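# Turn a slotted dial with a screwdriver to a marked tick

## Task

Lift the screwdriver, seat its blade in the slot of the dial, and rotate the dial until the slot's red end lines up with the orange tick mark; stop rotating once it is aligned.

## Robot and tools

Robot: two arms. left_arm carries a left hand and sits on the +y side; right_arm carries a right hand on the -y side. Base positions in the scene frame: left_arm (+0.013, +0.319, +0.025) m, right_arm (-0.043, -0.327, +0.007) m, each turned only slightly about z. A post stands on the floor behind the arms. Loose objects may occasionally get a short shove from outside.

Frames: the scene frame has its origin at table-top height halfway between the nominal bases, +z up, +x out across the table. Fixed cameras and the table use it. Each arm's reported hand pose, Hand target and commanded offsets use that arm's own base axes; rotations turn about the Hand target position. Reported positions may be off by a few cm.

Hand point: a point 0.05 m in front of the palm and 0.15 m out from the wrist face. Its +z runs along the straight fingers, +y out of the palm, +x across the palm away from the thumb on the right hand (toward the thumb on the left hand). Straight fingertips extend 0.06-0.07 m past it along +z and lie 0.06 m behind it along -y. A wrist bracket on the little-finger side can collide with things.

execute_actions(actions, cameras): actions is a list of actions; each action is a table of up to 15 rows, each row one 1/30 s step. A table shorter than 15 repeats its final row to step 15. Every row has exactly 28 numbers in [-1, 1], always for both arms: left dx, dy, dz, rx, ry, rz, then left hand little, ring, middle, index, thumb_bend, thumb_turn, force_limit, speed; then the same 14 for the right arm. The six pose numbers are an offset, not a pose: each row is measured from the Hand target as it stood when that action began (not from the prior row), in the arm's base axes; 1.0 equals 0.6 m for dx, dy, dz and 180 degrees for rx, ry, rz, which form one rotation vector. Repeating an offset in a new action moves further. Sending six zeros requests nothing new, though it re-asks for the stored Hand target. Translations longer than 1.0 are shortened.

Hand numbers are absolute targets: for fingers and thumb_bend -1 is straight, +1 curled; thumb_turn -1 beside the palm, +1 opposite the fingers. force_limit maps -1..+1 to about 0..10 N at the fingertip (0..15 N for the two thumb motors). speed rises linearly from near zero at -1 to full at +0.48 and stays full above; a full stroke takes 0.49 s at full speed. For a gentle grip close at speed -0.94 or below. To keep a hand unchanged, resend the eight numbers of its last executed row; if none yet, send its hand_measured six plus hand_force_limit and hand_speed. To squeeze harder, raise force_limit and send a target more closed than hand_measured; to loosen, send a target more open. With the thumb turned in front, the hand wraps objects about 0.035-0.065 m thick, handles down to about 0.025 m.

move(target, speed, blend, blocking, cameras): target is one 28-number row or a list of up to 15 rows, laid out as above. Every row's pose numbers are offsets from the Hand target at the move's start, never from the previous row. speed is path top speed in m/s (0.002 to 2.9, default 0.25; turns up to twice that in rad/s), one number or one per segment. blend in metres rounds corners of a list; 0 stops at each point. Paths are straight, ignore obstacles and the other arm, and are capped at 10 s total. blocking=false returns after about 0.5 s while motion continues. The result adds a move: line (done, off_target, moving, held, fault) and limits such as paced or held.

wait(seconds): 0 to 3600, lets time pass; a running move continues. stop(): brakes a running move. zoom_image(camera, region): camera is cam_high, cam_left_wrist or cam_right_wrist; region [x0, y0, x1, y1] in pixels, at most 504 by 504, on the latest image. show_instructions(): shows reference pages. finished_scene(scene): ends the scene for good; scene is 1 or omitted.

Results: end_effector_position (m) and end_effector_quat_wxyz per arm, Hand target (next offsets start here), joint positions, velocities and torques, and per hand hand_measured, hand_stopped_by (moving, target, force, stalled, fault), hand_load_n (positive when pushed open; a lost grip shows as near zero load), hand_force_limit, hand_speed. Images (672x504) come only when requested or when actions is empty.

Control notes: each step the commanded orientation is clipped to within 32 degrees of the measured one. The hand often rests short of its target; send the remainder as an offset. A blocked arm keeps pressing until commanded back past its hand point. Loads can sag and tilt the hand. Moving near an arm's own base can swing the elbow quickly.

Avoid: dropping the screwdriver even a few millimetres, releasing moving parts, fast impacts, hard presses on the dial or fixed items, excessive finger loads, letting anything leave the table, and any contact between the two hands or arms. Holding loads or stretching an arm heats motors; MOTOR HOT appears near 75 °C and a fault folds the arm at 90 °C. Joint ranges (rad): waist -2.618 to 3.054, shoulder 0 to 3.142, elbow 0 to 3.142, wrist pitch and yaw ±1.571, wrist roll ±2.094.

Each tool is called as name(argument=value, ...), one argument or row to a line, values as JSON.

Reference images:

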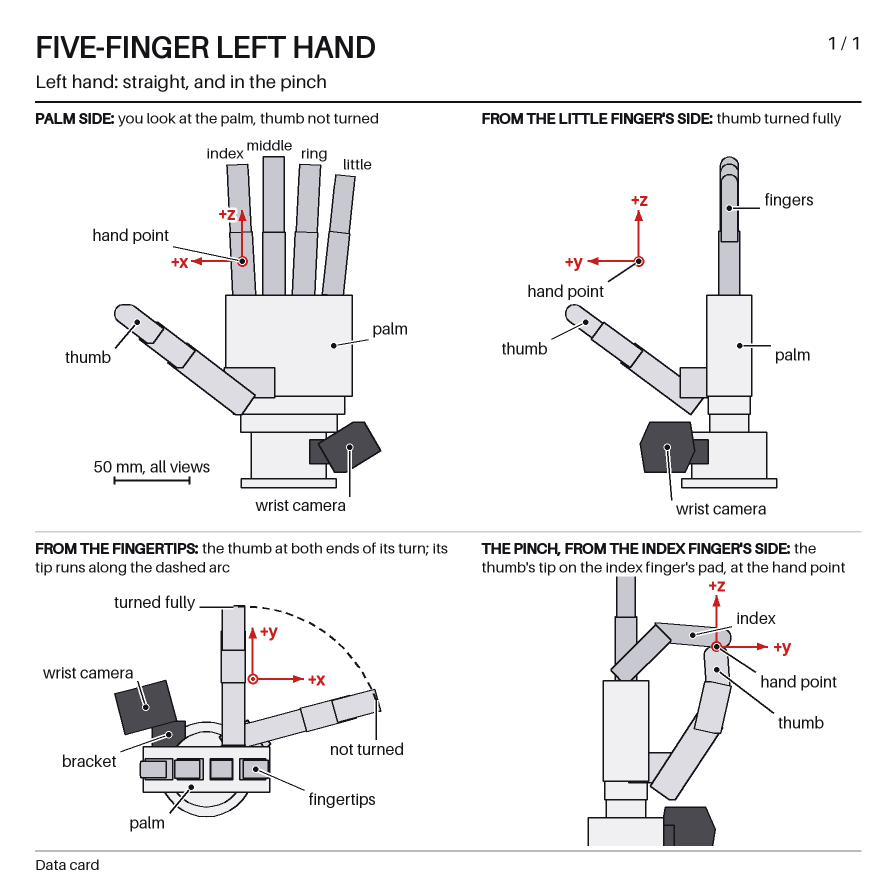

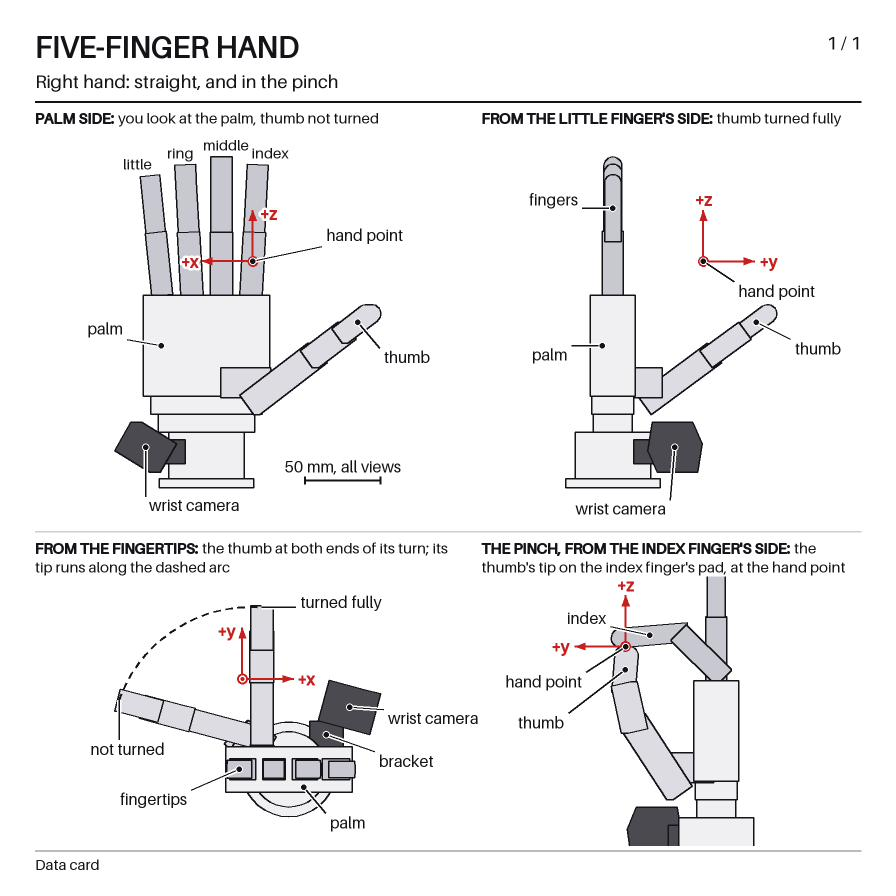

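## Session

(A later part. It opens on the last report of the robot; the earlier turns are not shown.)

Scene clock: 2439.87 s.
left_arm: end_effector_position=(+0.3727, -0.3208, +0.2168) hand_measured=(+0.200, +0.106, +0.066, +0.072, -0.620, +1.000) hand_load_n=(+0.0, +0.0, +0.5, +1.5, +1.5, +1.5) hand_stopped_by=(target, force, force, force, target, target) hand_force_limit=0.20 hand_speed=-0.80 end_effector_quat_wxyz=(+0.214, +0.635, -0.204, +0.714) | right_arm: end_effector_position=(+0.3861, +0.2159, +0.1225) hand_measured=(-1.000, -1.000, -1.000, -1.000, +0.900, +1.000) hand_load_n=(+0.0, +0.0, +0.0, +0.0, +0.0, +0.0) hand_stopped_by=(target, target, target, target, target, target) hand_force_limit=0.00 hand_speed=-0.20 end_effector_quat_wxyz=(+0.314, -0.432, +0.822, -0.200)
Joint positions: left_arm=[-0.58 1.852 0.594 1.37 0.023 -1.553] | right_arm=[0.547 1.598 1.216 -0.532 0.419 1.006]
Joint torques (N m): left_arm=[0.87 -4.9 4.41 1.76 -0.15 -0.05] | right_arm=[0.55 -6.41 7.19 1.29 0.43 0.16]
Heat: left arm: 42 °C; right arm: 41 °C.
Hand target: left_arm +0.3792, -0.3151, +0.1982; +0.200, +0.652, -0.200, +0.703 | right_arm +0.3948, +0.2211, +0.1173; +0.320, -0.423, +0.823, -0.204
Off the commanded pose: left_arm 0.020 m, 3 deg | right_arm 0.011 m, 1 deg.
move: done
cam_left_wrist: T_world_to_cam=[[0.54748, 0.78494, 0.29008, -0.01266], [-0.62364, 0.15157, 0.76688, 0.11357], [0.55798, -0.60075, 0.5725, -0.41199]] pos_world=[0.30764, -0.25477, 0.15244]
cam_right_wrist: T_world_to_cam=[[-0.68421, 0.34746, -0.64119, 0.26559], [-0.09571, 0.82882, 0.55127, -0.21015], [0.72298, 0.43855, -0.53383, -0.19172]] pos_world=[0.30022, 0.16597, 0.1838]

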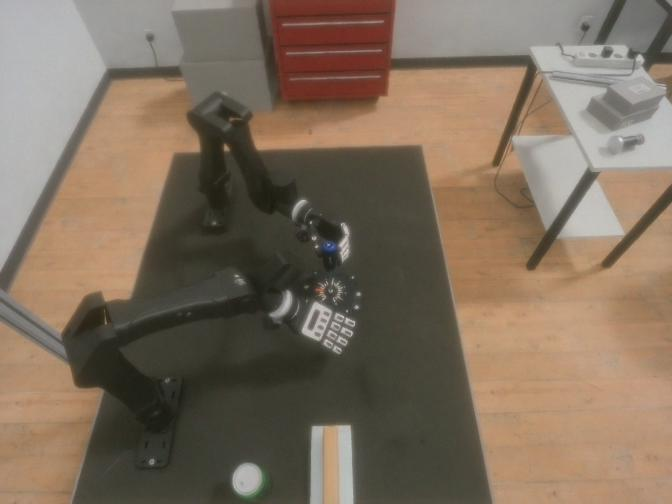

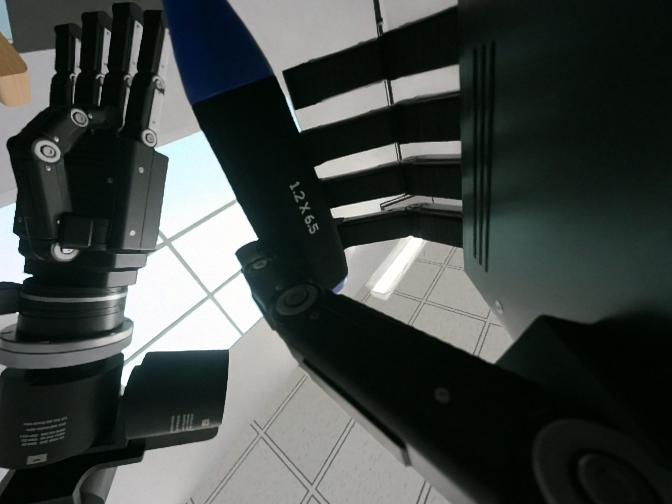

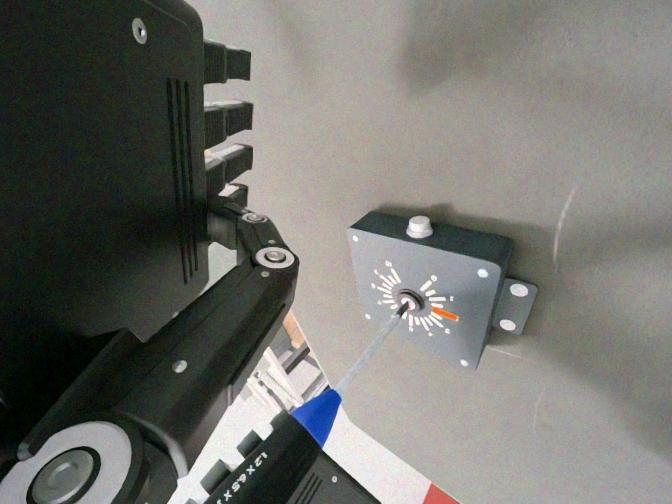

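move(
  target=[
    [0,0,0,0,0,0,0.2,0.16,0.14,0.16,-0.66,1,0.2,-0.8,0,0,0,0,0,0,-1,-1,-1,-1,0.9,1,0,-0.2],
  ],
  speed=0.04,
  cameras=["cam_high","cam_right_wrist","cam_left_wrist"],
)

zoom_image(
  camera="cam_high",
  region=[300, 230, 370, 300],
)

Scene clock: 2453.63 s.
left_arm: end_effector_position=(+0.3738, -0.3201, +0.2162) hand_measured=(+0.200, +0.106, +0.066, +0.072, -0.660, +1.000) hand_load_n=(+0.0, +0.0, +0.0, +0.0, +0.0, -0.5) hand_stopped_by=(target, force, force, force, target, target) hand_force_limit=0.20 hand_speed=-0.80 end_effector_quat_wxyz=(+0.209, +0.634, -0.205, +0.716) | right_arm: end_effector_position=(+0.3861, +0.2159, +0.1225) hand_measured=(-1.000, -1.000, -1.000, -1.000, +0.900, +1.000) hand_load_n=(+0.0, +0.0, +0.0, -0.5, +0.0, -0.5) hand_stopped_by=(target, target, target, target, target, target) hand_force_limit=0.00 hand_speed=-0.20 end_effector_quat_wxyz=(+0.314, -0.432, +0.822, -0.200)
Joint positions: left_arm=[-0.58 1.852 0.594 1.37 0.016 -1.544] | right_arm=[0.547 1.598 1.216 -0.532 0.419 1.006]
Joint torques (N m): left_arm=[0.85 -4.86 4.41 1.75 -0.09 -0.05] | right_arm=[0.8 -6.32 7.1 1.35 0.42 0.17]
Heat: left arm: 42 °C; right arm: 41 °C.
Hand target: left_arm +0.3792, -0.3151, +0.1982; +0.200, +0.652, -0.200, +0.703 | right_arm +0.3948, +0.2211, +0.1173; +0.320, -0.423, +0.823, -0.204
Off the commanded pose: left_arm 0.019 m, 3 deg | right_arm 0.011 m, 1 deg.
move: done
cam_left_wrist: T_world_to_cam=[[0.53924, 0.78769, 0.29794, -0.01148], [-0.62851, 0.14094, 0.76493, 0.11345], [0.56053, -0.59974, 0.57107, -0.41221]] pos_world=[0.30855, -0.25417, 0.15204]
cam_right_wrist: T_world_to_cam=[[-0.68421, 0.34746, -0.64119, 0.26559], [-0.09571, 0.82882, 0.55127, -0.21015], [0.72298, 0.43855, -0.53383, -0.19172]] pos_world=[0.30022, 0.16597, 0.1838]

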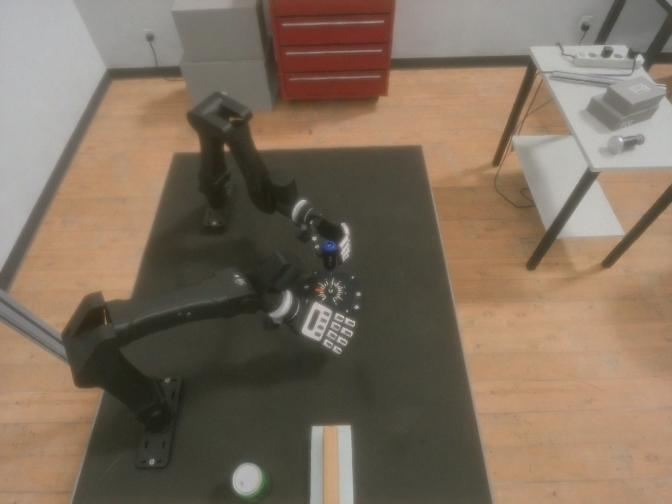

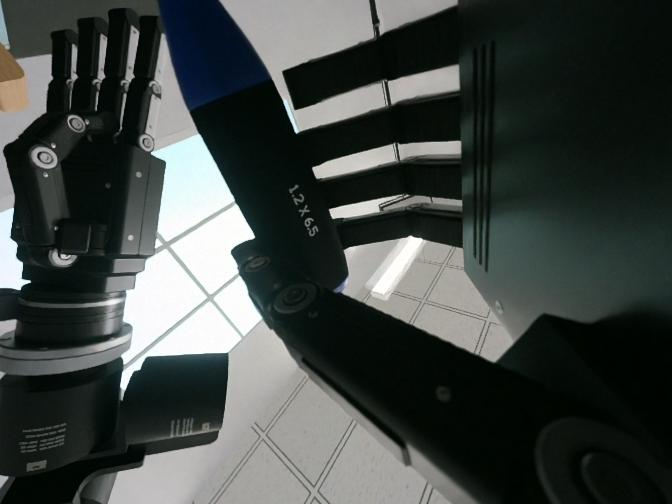

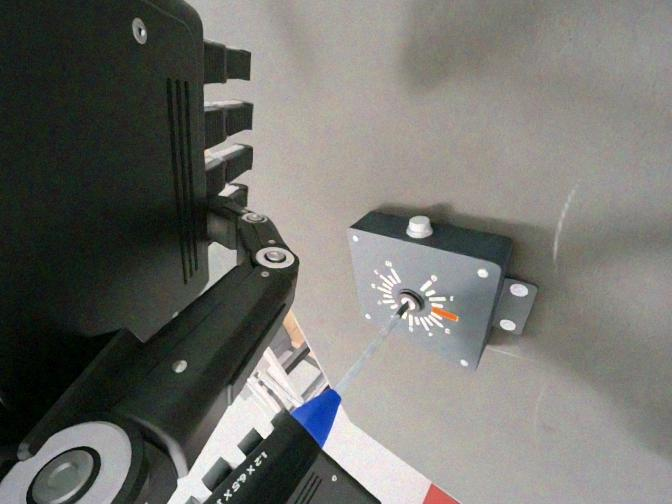

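Scaled by 7.200 from the camera's image (finer frame: 960x720).

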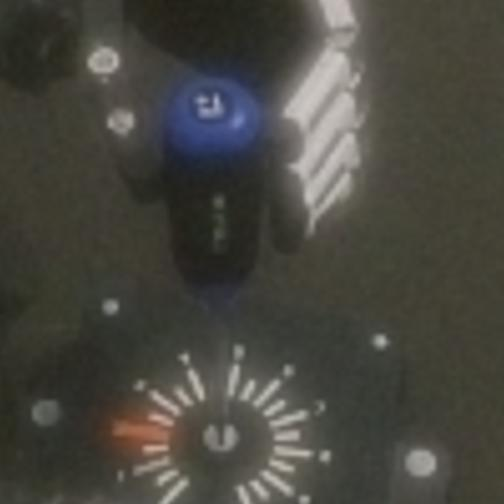

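move(
  target=[
    [0.005,-0.0058,0,0,0,-0.0333,0.2,0.16,0.14,0.16,-0.66,1,0.2,-0.8,0,0,0,0,0,0,-1,-1,-1,-1,0.9,1,0,-0.2],
  ],
  speed=0.04,
  cameras=["cam_high","cam_right_wrist","cam_left_wrist"],
)

zoom_image(
  camera="cam_high",
  region=[300, 230, 370, 300],
)

zoom_image(
  camera="cam_right_wrist",
  region=[402, 297, 414, 309],
)

Scene clock: 2479.30 s.
left_arm: end_effector_position=(+0.3752, -0.3182, +0.2082) hand_measured=(+0.200, +0.106, +0.066, +0.072, -0.660, +1.000) hand_load_n=(+0.0, +0.0, +0.0, +0.0, +0.0, +0.0) hand_stopped_by=(target, force, force, force, target, target) hand_force_limit=0.20 hand_speed=-0.80 end_effector_quat_wxyz=(+0.232, +0.628, -0.237, +0.704) | right_arm: end_effector_position=(+0.3861, +0.2159, +0.1225) hand_measured=(-1.000, -1.000, -1.000, -1.000, +0.900, +1.000) hand_load_n=(+0.0, +0.0, +0.0, +0.0, +0.0, +0.0) hand_stopped_by=(target, target, target, target, target, target) hand_force_limit=0.00 hand_speed=-0.20 end_effector_quat_wxyz=(+0.314, -0.432, +0.822, -0.200)
Joint positions: left_arm=[-0.519 1.886 0.616 1.37 0.16 -1.544] | right_arm=[0.547 1.598 1.216 -0.532 0.419 1.006]
Joint torques (N m): left_arm=[0.75 -5.15 7.05 1.54 0.11 -0.17] | right_arm=[0.83 -6.28 7.09 1.28 0.39 0.19]
Heat: left arm: 42 °C; right arm: 42 °C.
Hand target: left_arm +0.3823, -0.3185, +0.1983; +0.236, +0.641, -0.233, +0.692 | right_arm +0.3948, +0.2211, +0.1173; +0.320, -0.423, +0.823, -0.204
Off the commanded pose: left_arm 0.012 m, 2 deg | right_arm 0.011 m, 1 deg.
move: off_target (left_arm)
cam_left_wrist: T_world_to_cam=[[0.60277, 0.73465, 0.31138, -0.05486], [-0.61414, 0.17801, 0.76886, 0.1258], [0.50941, -0.65468, 0.55848, -0.40295]] pos_world=[0.31559, -0.2459, 0.1454]
cam_right_wrist: T_world_to_cam=[[-0.68421, 0.34746, -0.64119, 0.26559], [-0.09571, 0.82882, 0.55127, -0.21015], [0.72298, 0.43855, -0.53383, -0.19172]] pos_world=[0.30022, 0.16597, 0.1838]

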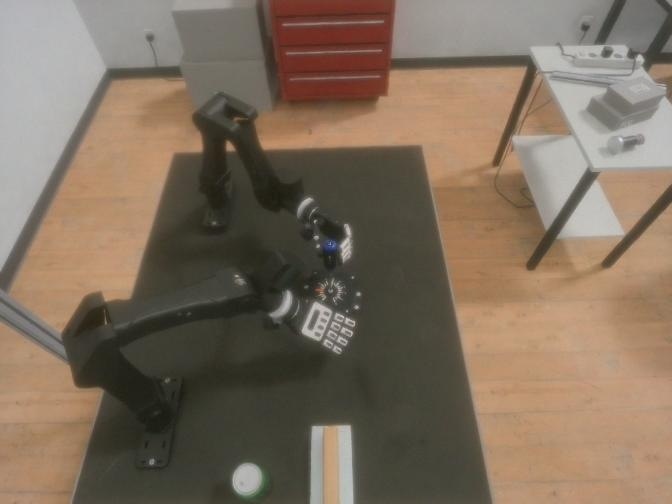

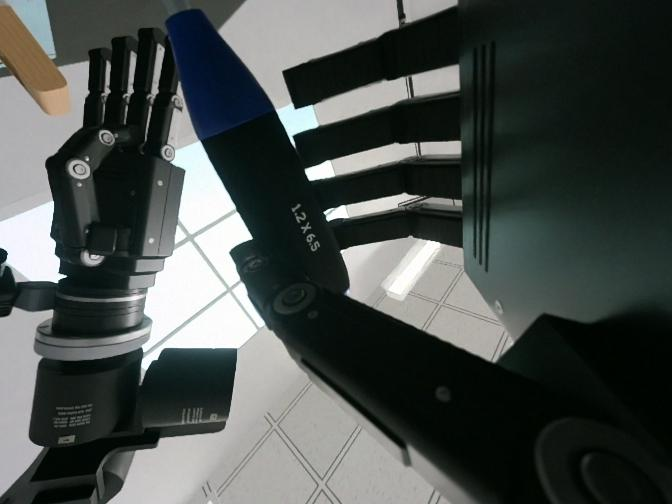

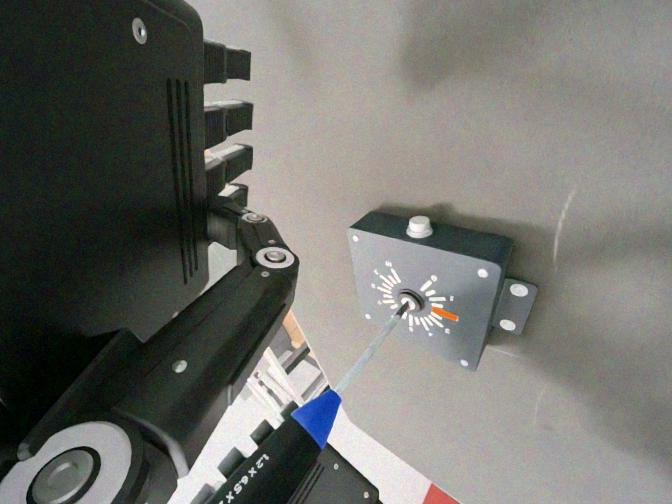

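Scaled by 7.200 from the camera's image (finer frame: 960x720).

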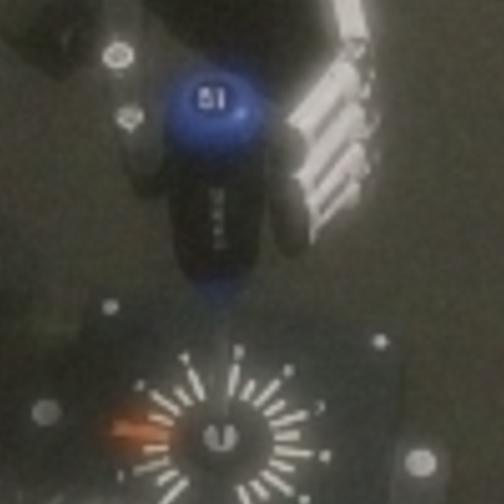

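Scaled by 42.000 from the camera's image (finer frame: 960x720).

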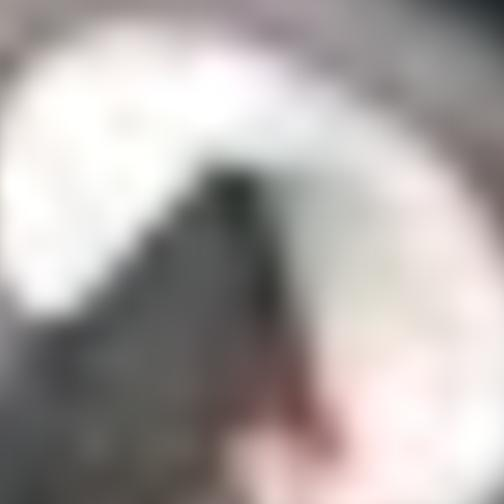

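move(
  target=[
    [0.0,-0.011,0.0083,0,0,-0.05,0.2,0.16,0.14,0.16,-0.66,1,0.2,-0.8,0,0,0,0,0,0,-1,-1,-1,-1,0.9,1,0,-0.2],
  ],
  speed=0.04,
  cameras=["cam_high","cam_right_wrist","cam_left_wrist"],
)

zoom_image(
  camera="cam_high",
  region=[300, 230, 370, 300],
)

zoom_image(
  camera="cam_right_wrist",
  region=[402, 297, 414, 309],
)

Scene clock: 2495.97 s.
left_arm: end_effector_position=(+0.3733, -0.3243, +0.2180) hand_measured=(+0.200, +0.106, +0.066, +0.072, -0.660, +1.000) hand_load_n=(+0.0, +0.0, +0.0, +0.0, +0.0, -0.5) hand_stopped_by=(target, force, force, force, target, target) hand_force_limit=0.20 hand_speed=-0.80 end_effector_quat_wxyz=(+0.284, +0.598, -0.287, +0.692) | right_arm: end_effector_position=(+0.3861, +0.2159, +0.1225) hand_measured=(-1.000, -1.000, -1.000, -1.000, +0.900, +1.000) hand_load_n=(+0.0, +0.0, +0.0, +0.0, +0.0, +0.0) hand_stopped_by=(target, target, target, target, target, target) hand_force_limit=0.00 hand_speed=-0.20 end_effector_quat_wxyz=(+0.314, -0.432, +0.822, -0.200)
Joint positions: left_arm=[-0.455 1.918 0.704 1.342 0.379 -1.561] | right_arm=[0.547 1.598 1.216 -0.532 0.419 1.006]
Joint torques (N m): left_arm=[0.75 -5.56 7.3 1.24 0.08 -0.18] | right_arm=[0.72 -6.17 7.17 1.3 0.36 0.16]
Heat: left arm: 41 °C; right arm: 42 °C.
Hand target: left_arm +0.3822, -0.3252, +0.2032; +0.290, +0.621, -0.283, +0.671 | right_arm +0.3948, +0.2211, +0.1173; +0.320, -0.423, +0.823, -0.204
Off the commanded pose: left_arm 0.017 m, 4 deg | right_arm 0.011 m, 1 deg.
move: off_target (left_arm)
cam_left_wrist: T_world_to_cam=[[0.70179, 0.63367, 0.32551, -0.125], [-0.59772, 0.27517, 0.753, 0.14699], [0.38758, -0.72301, 0.57187, -0.39105]] pos_world=[0.32715, -0.24397, 0.15363]
cam_right_wrist: T_world_to_cam=[[-0.68421, 0.34746, -0.64119, 0.26559], [-0.09571, 0.82882, 0.55127, -0.21015], [0.72298, 0.43855, -0.53383, -0.19172]] pos_world=[0.30022, 0.16597, 0.1838]

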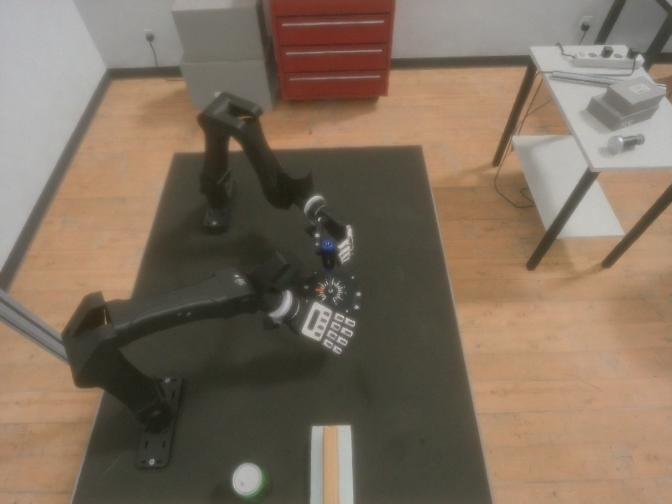

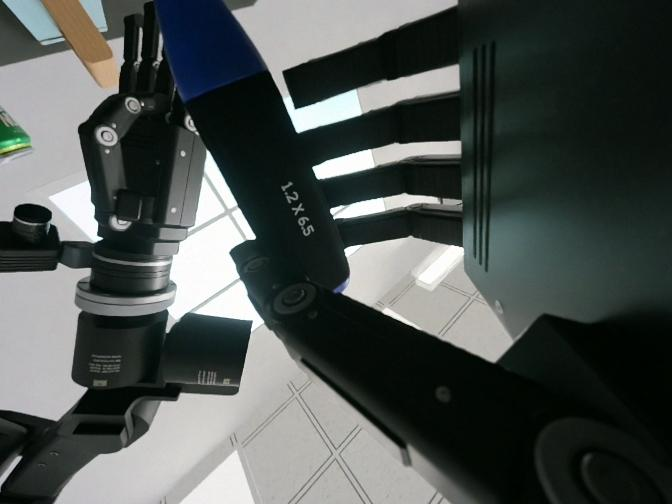

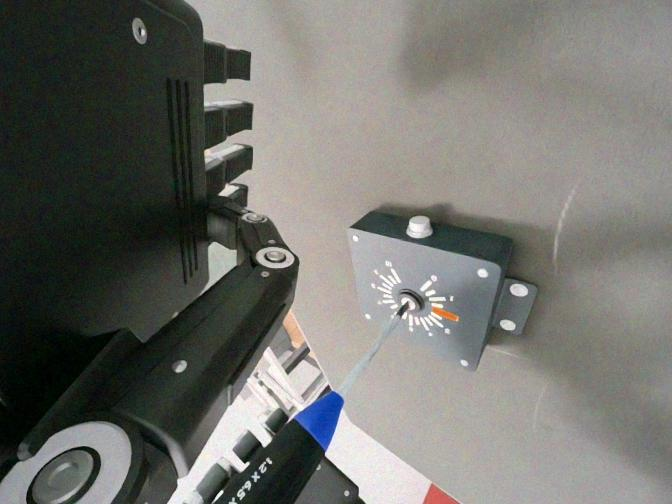

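Scaled by 7.200 from the camera's image (finer frame: 960x720).

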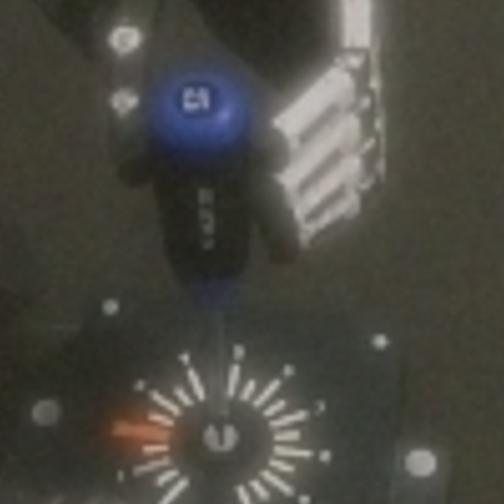

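Scaled by 42.000 from the camera's image (finer frame: 960x720).

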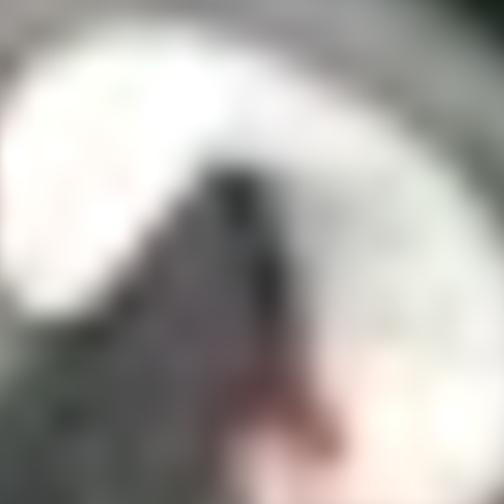

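move(
  target=[
    [0.001,-0.0052,-0.004,0,0,-0.05,0.2,0.16,0.14,0.16,-0.66,1,0.2,-0.8,0,0,0,0,0,0,-1,-1,-1,-1,0.9,1,0,-0.2],
  ],
  speed=0.04,
  cameras=["cam_high","cam_right_wrist","cam_left_wrist"],
)

zoom_image(
  camera="cam_high",
  region=[300, 230, 370, 300],
)

zoom_image(
  camera="cam_right_wrist",
  region=[402, 297, 414, 309],
)

Scene clock: 2512.13 s.
left_arm: end_effector_position=(+0.3738, -0.3281, +0.2150) hand_measured=(+0.200, +0.106, +0.066, +0.072, -0.660, +1.000) hand_load_n=(+0.0, +0.0, +0.0, +0.0, +0.0, +0.0) hand_stopped_by=(target, force, force, force, target, target) hand_force_limit=0.20 hand_speed=-0.80 end_effector_quat_wxyz=(+0.334, +0.574, -0.337, +0.667) | right_arm: end_effector_position=(+0.3861, +0.2159, +0.1225) hand_measured=(-1.000, -1.000, -1.000, -1.000, +0.900, +1.000) hand_load_n=(+0.0, +0.0, +0.0, +0.0, +0.5, +0.0) hand_stopped_by=(target, target, target, target, target, target) hand_force_limit=0.00 hand_speed=-0.20 end_effector_quat_wxyz=(+0.314, -0.432, +0.822, -0.200)
Joint positions: left_arm=[-0.399 1.99 0.811 1.318 0.593 -1.581] | right_arm=[0.547 1.598 1.216 -0.532 0.419 1.006]
Joint torques (N m): left_arm=[0.77 -6.09 7.38 1.16 0.06 -0.18] | right_arm=[0.81 -6.38 6.86 1.32 0.37 0.2]
Heat: left arm: 40 °C; right arm: 42 °C.
Hand target: left_arm +0.3829, -0.3283, +0.2008; +0.341, +0.597, -0.331, +0.647 | right_arm +0.3948, +0.2211, +0.1173; +0.320, -0.423, +0.823, -0.204
Off the commanded pose: left_arm 0.017 m, 4 deg | right_arm 0.011 m, 1 deg.
move: off_target (left_arm)
cam_left_wrist: T_world_to_cam=[[0.79049, 0.51292, 0.33471, -0.19679], [-0.55149, 0.35836, 0.75328, 0.16051], [0.26643, -0.78006, 0.56615, -0.36448]] pos_world=[0.34119, -0.2409, 0.15131]
cam_right_wrist: T_world_to_cam=[[-0.68421, 0.34746, -0.64119, 0.26559], [-0.09571, 0.82882, 0.55127, -0.21015], [0.72298, 0.43855, -0.53383, -0.19172]] pos_world=[0.30022, 0.16597, 0.1838]

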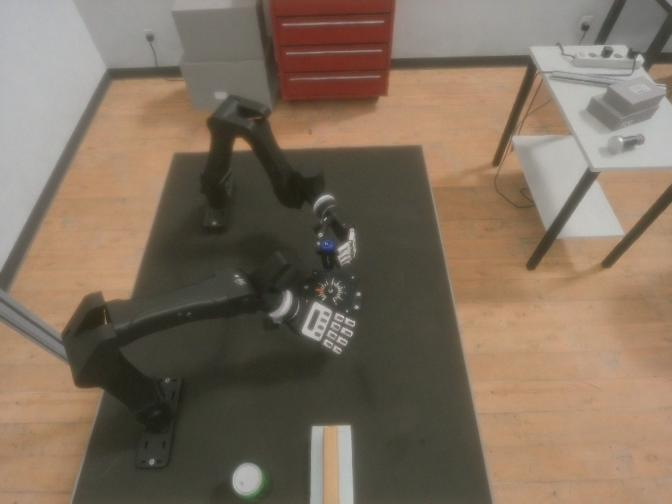

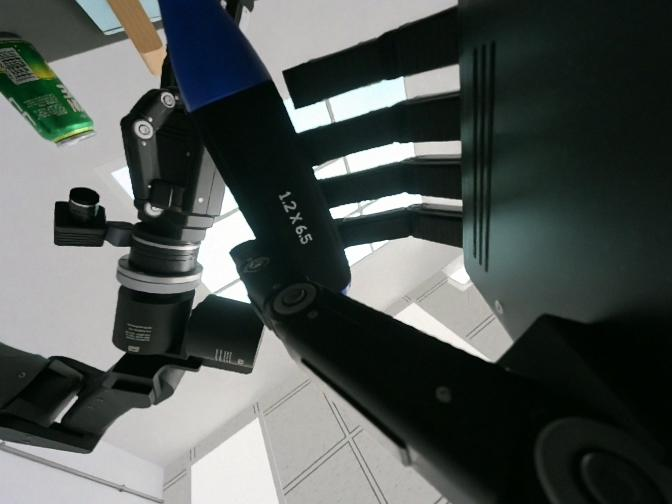

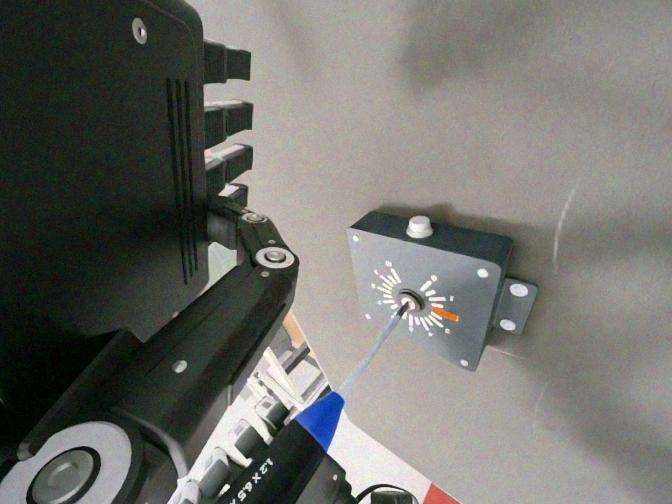

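Scaled by 7.200 from the camera's image (finer frame: 960x720).

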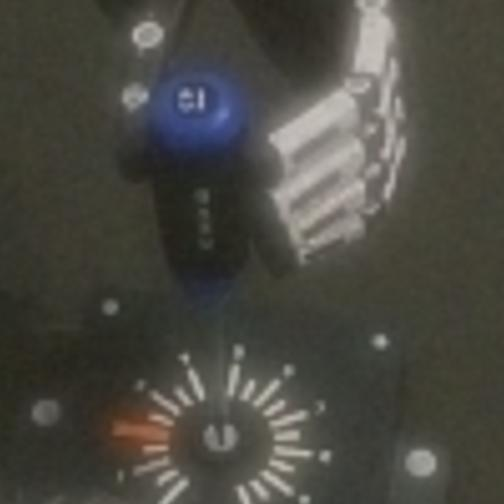

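Scaled by 42.000 from the camera's image (finer frame: 960x720).

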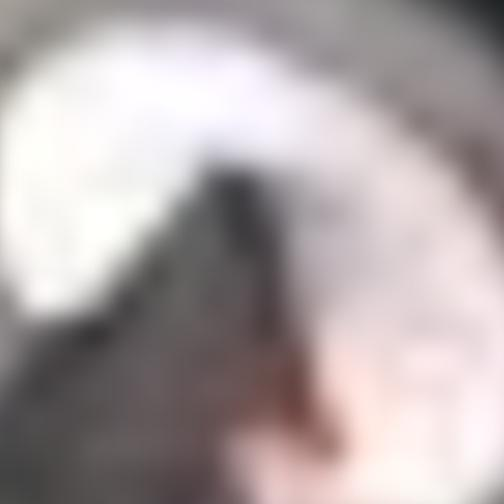

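move(
  target=[
    [0.001,-0.0057,0.0,0,0,-0.0556,0.2,0.16,0.14,0.16,-0.66,1,0.2,-0.8,0,0,0,0,0,0,-1,-1,-1,-1,0.9,1,0,-0.2],
  ],
  speed=0.04,
  cameras=["cam_high","cam_right_wrist","cam_left_wrist"],
)

zoom_image(
  camera="cam_high",
  region=[300, 230, 370, 300],
)

zoom_image(
  camera="cam_right_wrist",
  region=[402, 297, 414, 309],
)

Scene clock: 2525.57 s.
left_arm: end_effector_position=(+0.3744, -0.3320, +0.2142) hand_measured=(+0.200, +0.106, +0.066, +0.072, -0.660, +1.000) hand_load_n=(+0.0, +0.0, -0.5, +0.0, +0.0, -0.5) hand_stopped_by=(target, force, force, force, target, target) hand_force_limit=0.20 hand_speed=-0.80 end_effector_quat_wxyz=(+0.387, +0.542, -0.390, +0.635) | right_arm: end_effector_position=(+0.3861, +0.2159, +0.1225) hand_measured=(-1.000, -1.000, -1.000, -1.000, +0.900, +1.000) hand_load_n=(+0.0, +0.0, +0.0, +0.0, +0.0, +0.0) hand_stopped_by=(target, target, target, target, target, target) hand_force_limit=0.00 hand_speed=-0.20 end_effector_quat_wxyz=(+0.314, -0.432, +0.822, -0.200)
Joint positions: left_arm=[-0.357 2.073 0.955 1.273 0.807 -1.607] | right_arm=[0.547 1.598 1.216 -0.532 0.419 1.006]
Joint torques (N m): left_arm=[0.79 -6.79 7.57 1.06 0.05 -0.18] | right_arm=[0.96 -6.11 7.05 1.32 0.38 0.1]
Heat: left arm: 39 °C; right arm: 42 °C.
Hand target: left_arm +0.3834, -0.3317, +0.2009; +0.397, +0.565, -0.382, +0.614 | right_arm +0.3948, +0.2211, +0.1173; +0.320, -0.423, +0.823, -0.204
Off the commanded pose: left_arm 0.016 m, 4 deg | right_arm 0.011 m, 1 deg.
move: off_target (left_arm)
cam_left_wrist: T_world_to_cam=[[0.86538, 0.36502, 0.34333, -0.27395], [-0.48544, 0.44062, 0.75512, 0.16501], [0.12436, -0.82013, 0.5585, -0.32576]] pos_world=[0.35768, -0.23987, 0.15139]
cam_right_wrist: T_world_to_cam=[[-0.68421, 0.34746, -0.64119, 0.26559], [-0.09571, 0.82882, 0.55127, -0.21015], [0.72298, 0.43855, -0.53383, -0.19172]] pos_world=[0.30022, 0.16597, 0.1838]

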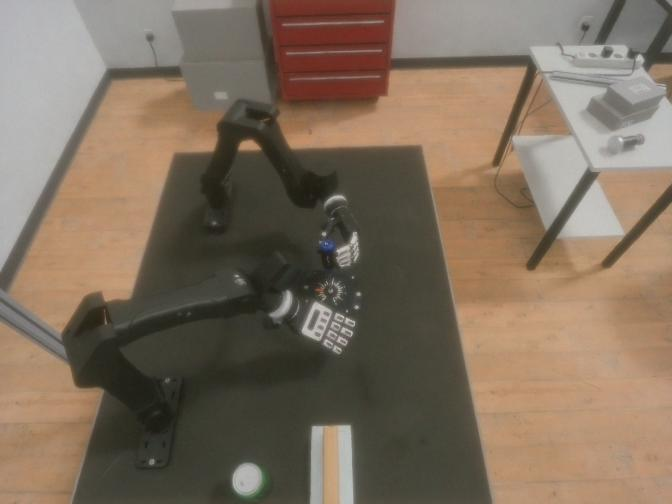

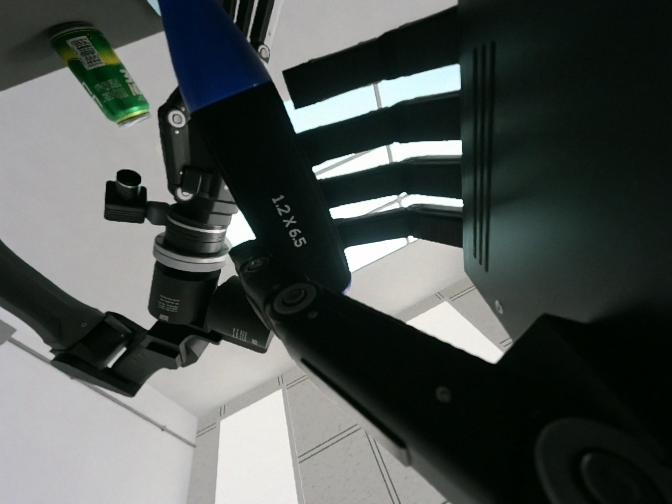

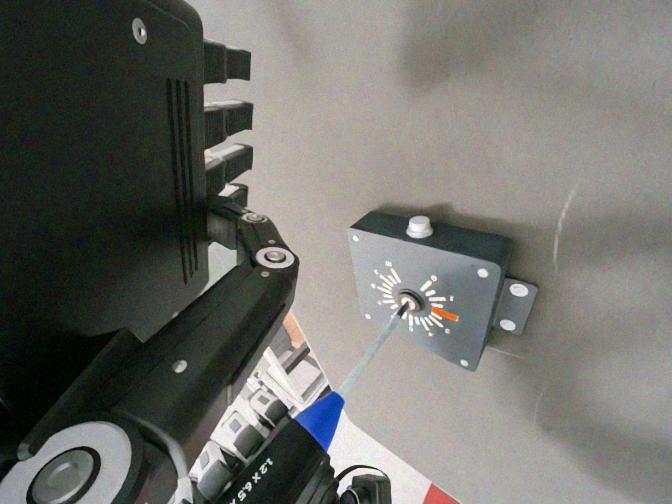

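Scaled by 7.200 from the camera's image (finer frame: 960x720).

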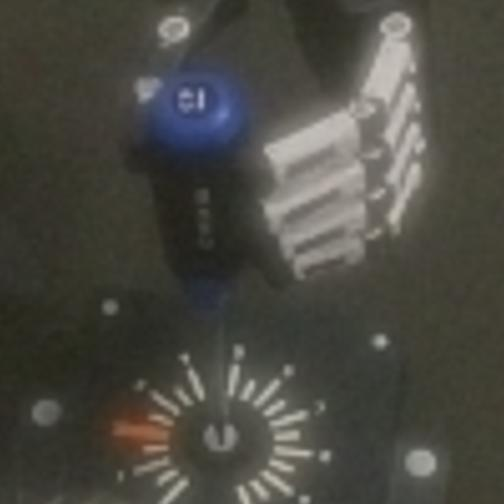

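Scaled by 42.000 from the camera's image (finer frame: 960x720).

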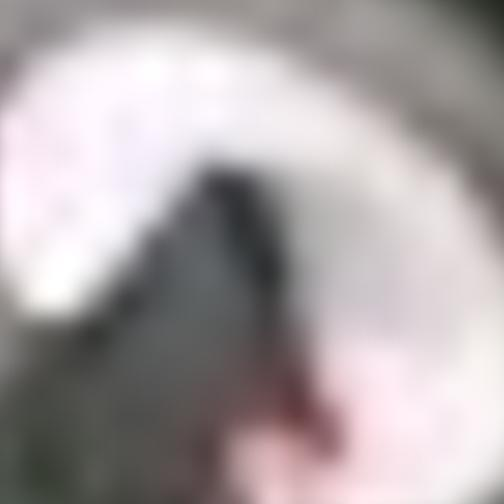

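move(
  target=[
    [0,0,0,0,0,0,0.2,0.16,0.14,0.16,-0.47,1,0.6,-0.85,0,0,0,0,0,0,-1,-1,-1,-1,0.9,1,0,-0.2],
  ],
  speed=0.04,
  cameras=["cam_high","cam_right_wrist","cam_left_wrist"],
)

zoom_image(
  camera="cam_high",
  region=[300, 230, 370, 300],
)

zoom_image(
  camera="cam_right_wrist",
  region=[402, 297, 414, 309],
)

Scene clock: 2545.10 s.
left_arm: end_effector_position=(+0.3736, -0.3321, +0.2137) hand_measured=(+0.200, +0.106, +0.066, +0.072, -0.526, +1.000) hand_load_n=(+0.0, +0.0, +3.5, +8.0, +12.5, -0.5) hand_stopped_by=(target, force, force, force, force, target) hand_force_limit=0.60 hand_speed=-0.85 end_effector_quat_wxyz=(+0.394, +0.546, -0.388, +0.629) | right_arm: end_effector_position=(+0.3861, +0.2159, +0.1225) hand_measured=(-1.000, -1.000, -1.000, -1.000, +0.900, +1.000) hand_load_n=(+0.0, -0.5, +0.0, +0.0, +0.0, +0.0) hand_stopped_by=(target, target, target, target, target, target) hand_force_limit=0.00 hand_speed=-0.20 end_effector_quat_wxyz=(+0.314, -0.432, +0.822, -0.200)
Joint positions: left_arm=[-0.357 2.073 0.955 1.266 0.815 -1.621] | right_arm=[0.547 1.598 1.216 -0.532 0.419 1.006]
Joint torques (N m): left_arm=[0.8 -6.8 7.6 1.14 0.01 -0.12] | right_arm=[0.5 -6.26 7.25 1.3 0.38 0.16]
Heat: left arm: 38 °C; right arm: 42 °C.
Hand target: left_arm +0.3834, -0.3317, +0.2009; +0.397, +0.565, -0.382, +0.614 | right_arm +0.3948, +0.2211, +0.1173; +0.320, -0.423, +0.823, -0.204
Off the commanded pose: left_arm 0.016 m, 3 deg | right_arm 0.011 m, 1 deg.
move: done
cam_left_wrist: T_world_to_cam=[[0.87515, 0.35771, 0.32582, -0.27532], [-0.46665, 0.44602, 0.76374, 0.15806], [0.12788, -0.82043, 0.55726, -0.32661]] pos_world=[0.35647, -0.23997, 0.15099]
cam_right_wrist: T_world_to_cam=[[-0.68421, 0.34746, -0.64119, 0.26559], [-0.09571, 0.82882, 0.55127, -0.21015], [0.72298, 0.43855, -0.53383, -0.19172]] pos_world=[0.30022, 0.16597, 0.1838]

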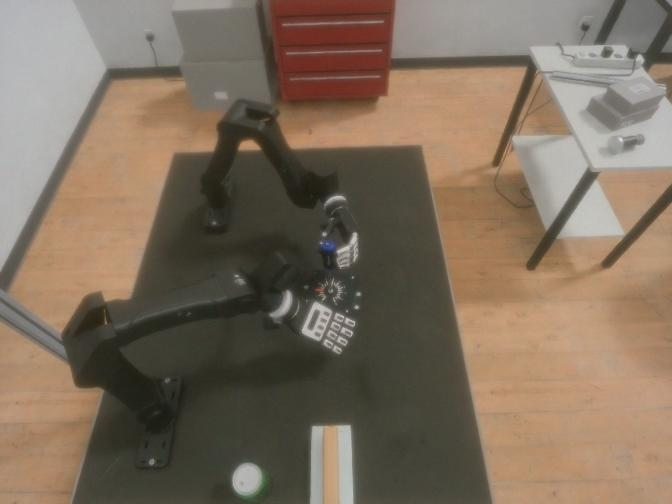

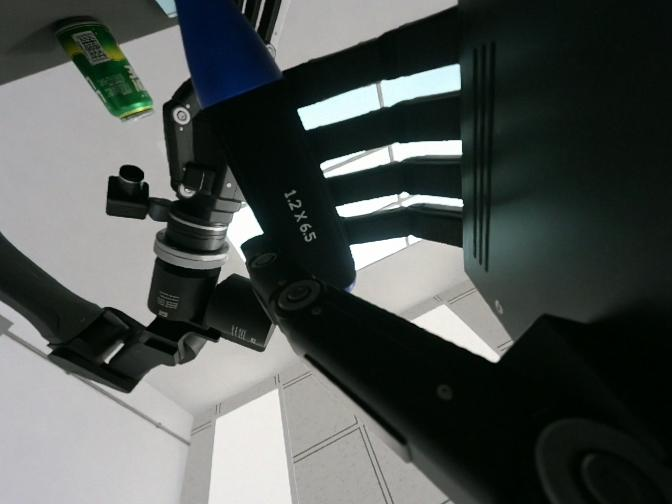

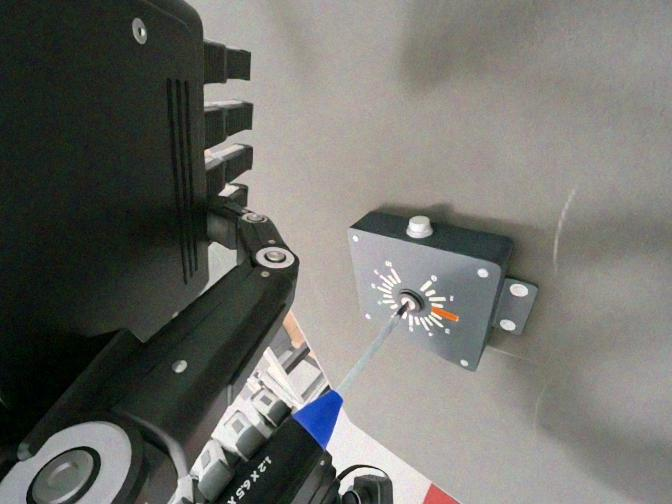

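Scaled by 7.200 from the camera's image (finer frame: 960x720).

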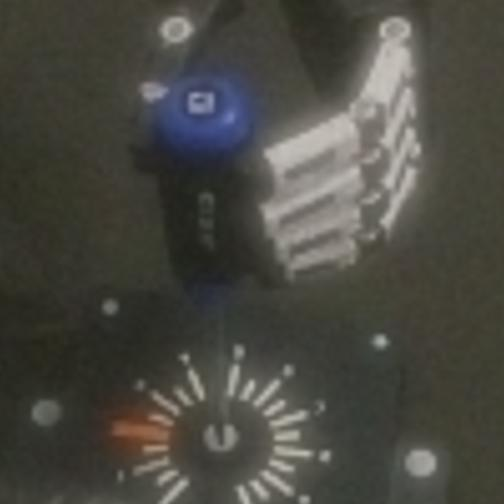

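Scaled by 42.000 from the camera's image (finer frame: 960x720).

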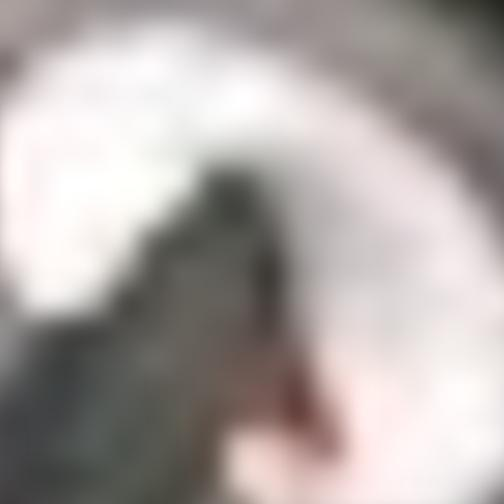

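move(
  target=[
    [0,0,0,0,0,0,0.2,0.24,0.2,0.16,-0.47,1,0.35,-0.9,0,0,0,0,0,0,-1,-1,-1,-1,0.9,1,0,-0.2],
  ],
  speed=0.04,
  cameras=["cam_high","cam_right_wrist","cam_left_wrist"],
)

zoom_image(
  camera="cam_high",
  region=[300, 230, 370, 300],
)

Scene clock: 2556.73 s.
left_arm: end_effector_position=(+0.3735, -0.3322, +0.2135) hand_measured=(+0.200, +0.158, +0.090, +0.072, -0.528, +1.000) hand_load_n=(+0.0, +7.5, +6.0, +3.5, +17.0, +0.0) hand_stopped_by=(target, force, force, force, force, target) hand_force_limit=0.35 hand_speed=-0.90 end_effector_quat_wxyz=(+0.393, +0.546, -0.389, +0.629) | right_arm: end_effector_position=(+0.3861, +0.2159, +0.1225) hand_measured=(-1.000, -1.000, -1.000, -1.000, +0.900, +1.000) hand_load_n=(+0.0, +0.0, +0.0, +0.0, +0.0, +0.0) hand_stopped_by=(target, target, target, target, target, target) hand_force_limit=0.00 hand_speed=-0.20 end_effector_quat_wxyz=(+0.314, -0.432, +0.822, -0.200)
Joint positions: left_arm=[-0.357 2.073 0.955 1.266 0.815 -1.618] | right_arm=[0.547 1.598 1.216 -0.532 0.419 1.006]
Joint torques (N m): left_arm=[0.83 -6.79 7.62 1.12 -0.01 -0.11] | right_arm=[0.8 -6.11 6.98 1.3 0.41 0.15]
Heat: left arm: 38 °C; right arm: 42 °C.
Hand target: left_arm +0.3834, -0.3317, +0.2009; +0.397, +0.565, -0.382, +0.614 | right_arm +0.3948, +0.2211, +0.1173; +0.320, -0.423, +0.823, -0.204
Off the commanded pose: left_arm 0.016 m, 3 deg | right_arm 0.011 m, 1 deg.
move: done
cam_left_wrist: T_world_to_cam=[[0.8741, 0.35759, 0.32875, -0.27544], [-0.46898, 0.44506, 0.76287, 0.159], [0.12648, -0.821, 0.55673, -0.32607]] pos_world=[0.35657, -0.23997, 0.15079]
cam_right_wrist: T_world_to_cam=[[-0.68421, 0.34746, -0.64119, 0.26559], [-0.09571, 0.82882, 0.55127, -0.21015], [0.72298, 0.43855, -0.53383, -0.19172]] pos_world=[0.30022, 0.16597, 0.1838]

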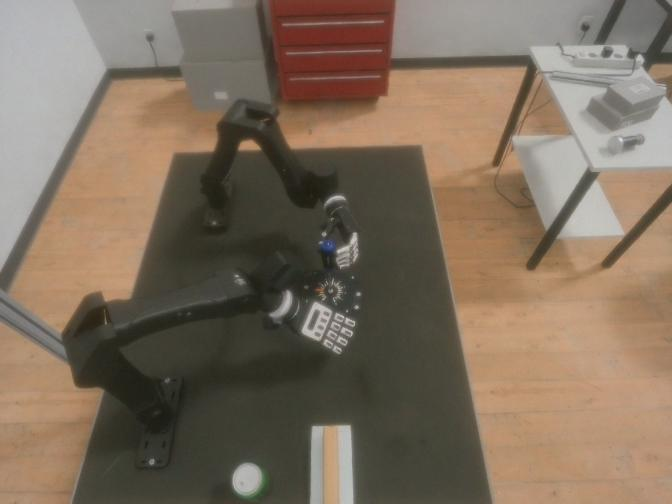

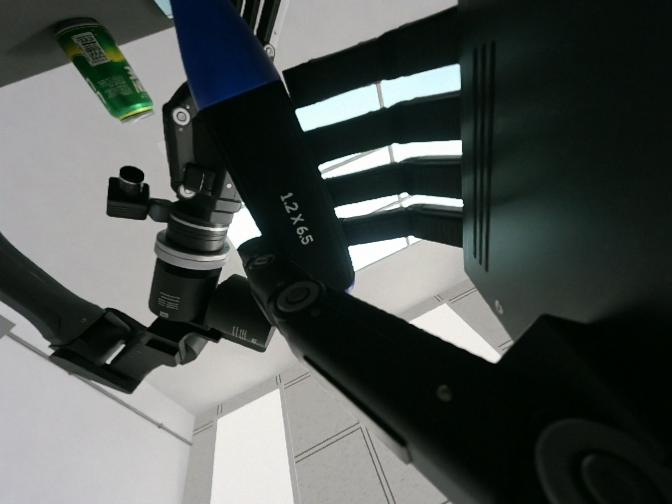

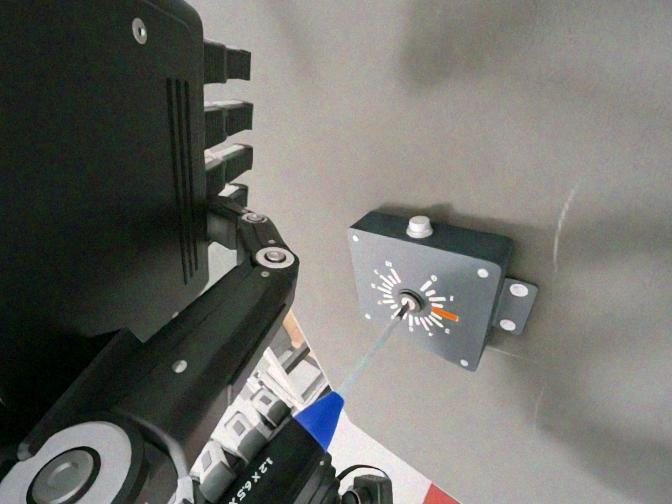

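Scaled by 7.200 from the camera's image (finer frame: 960x720).

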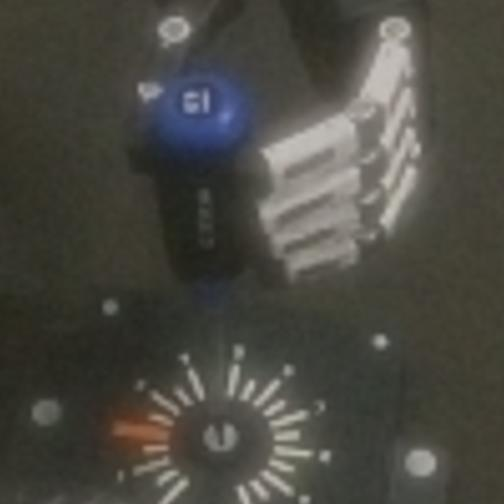

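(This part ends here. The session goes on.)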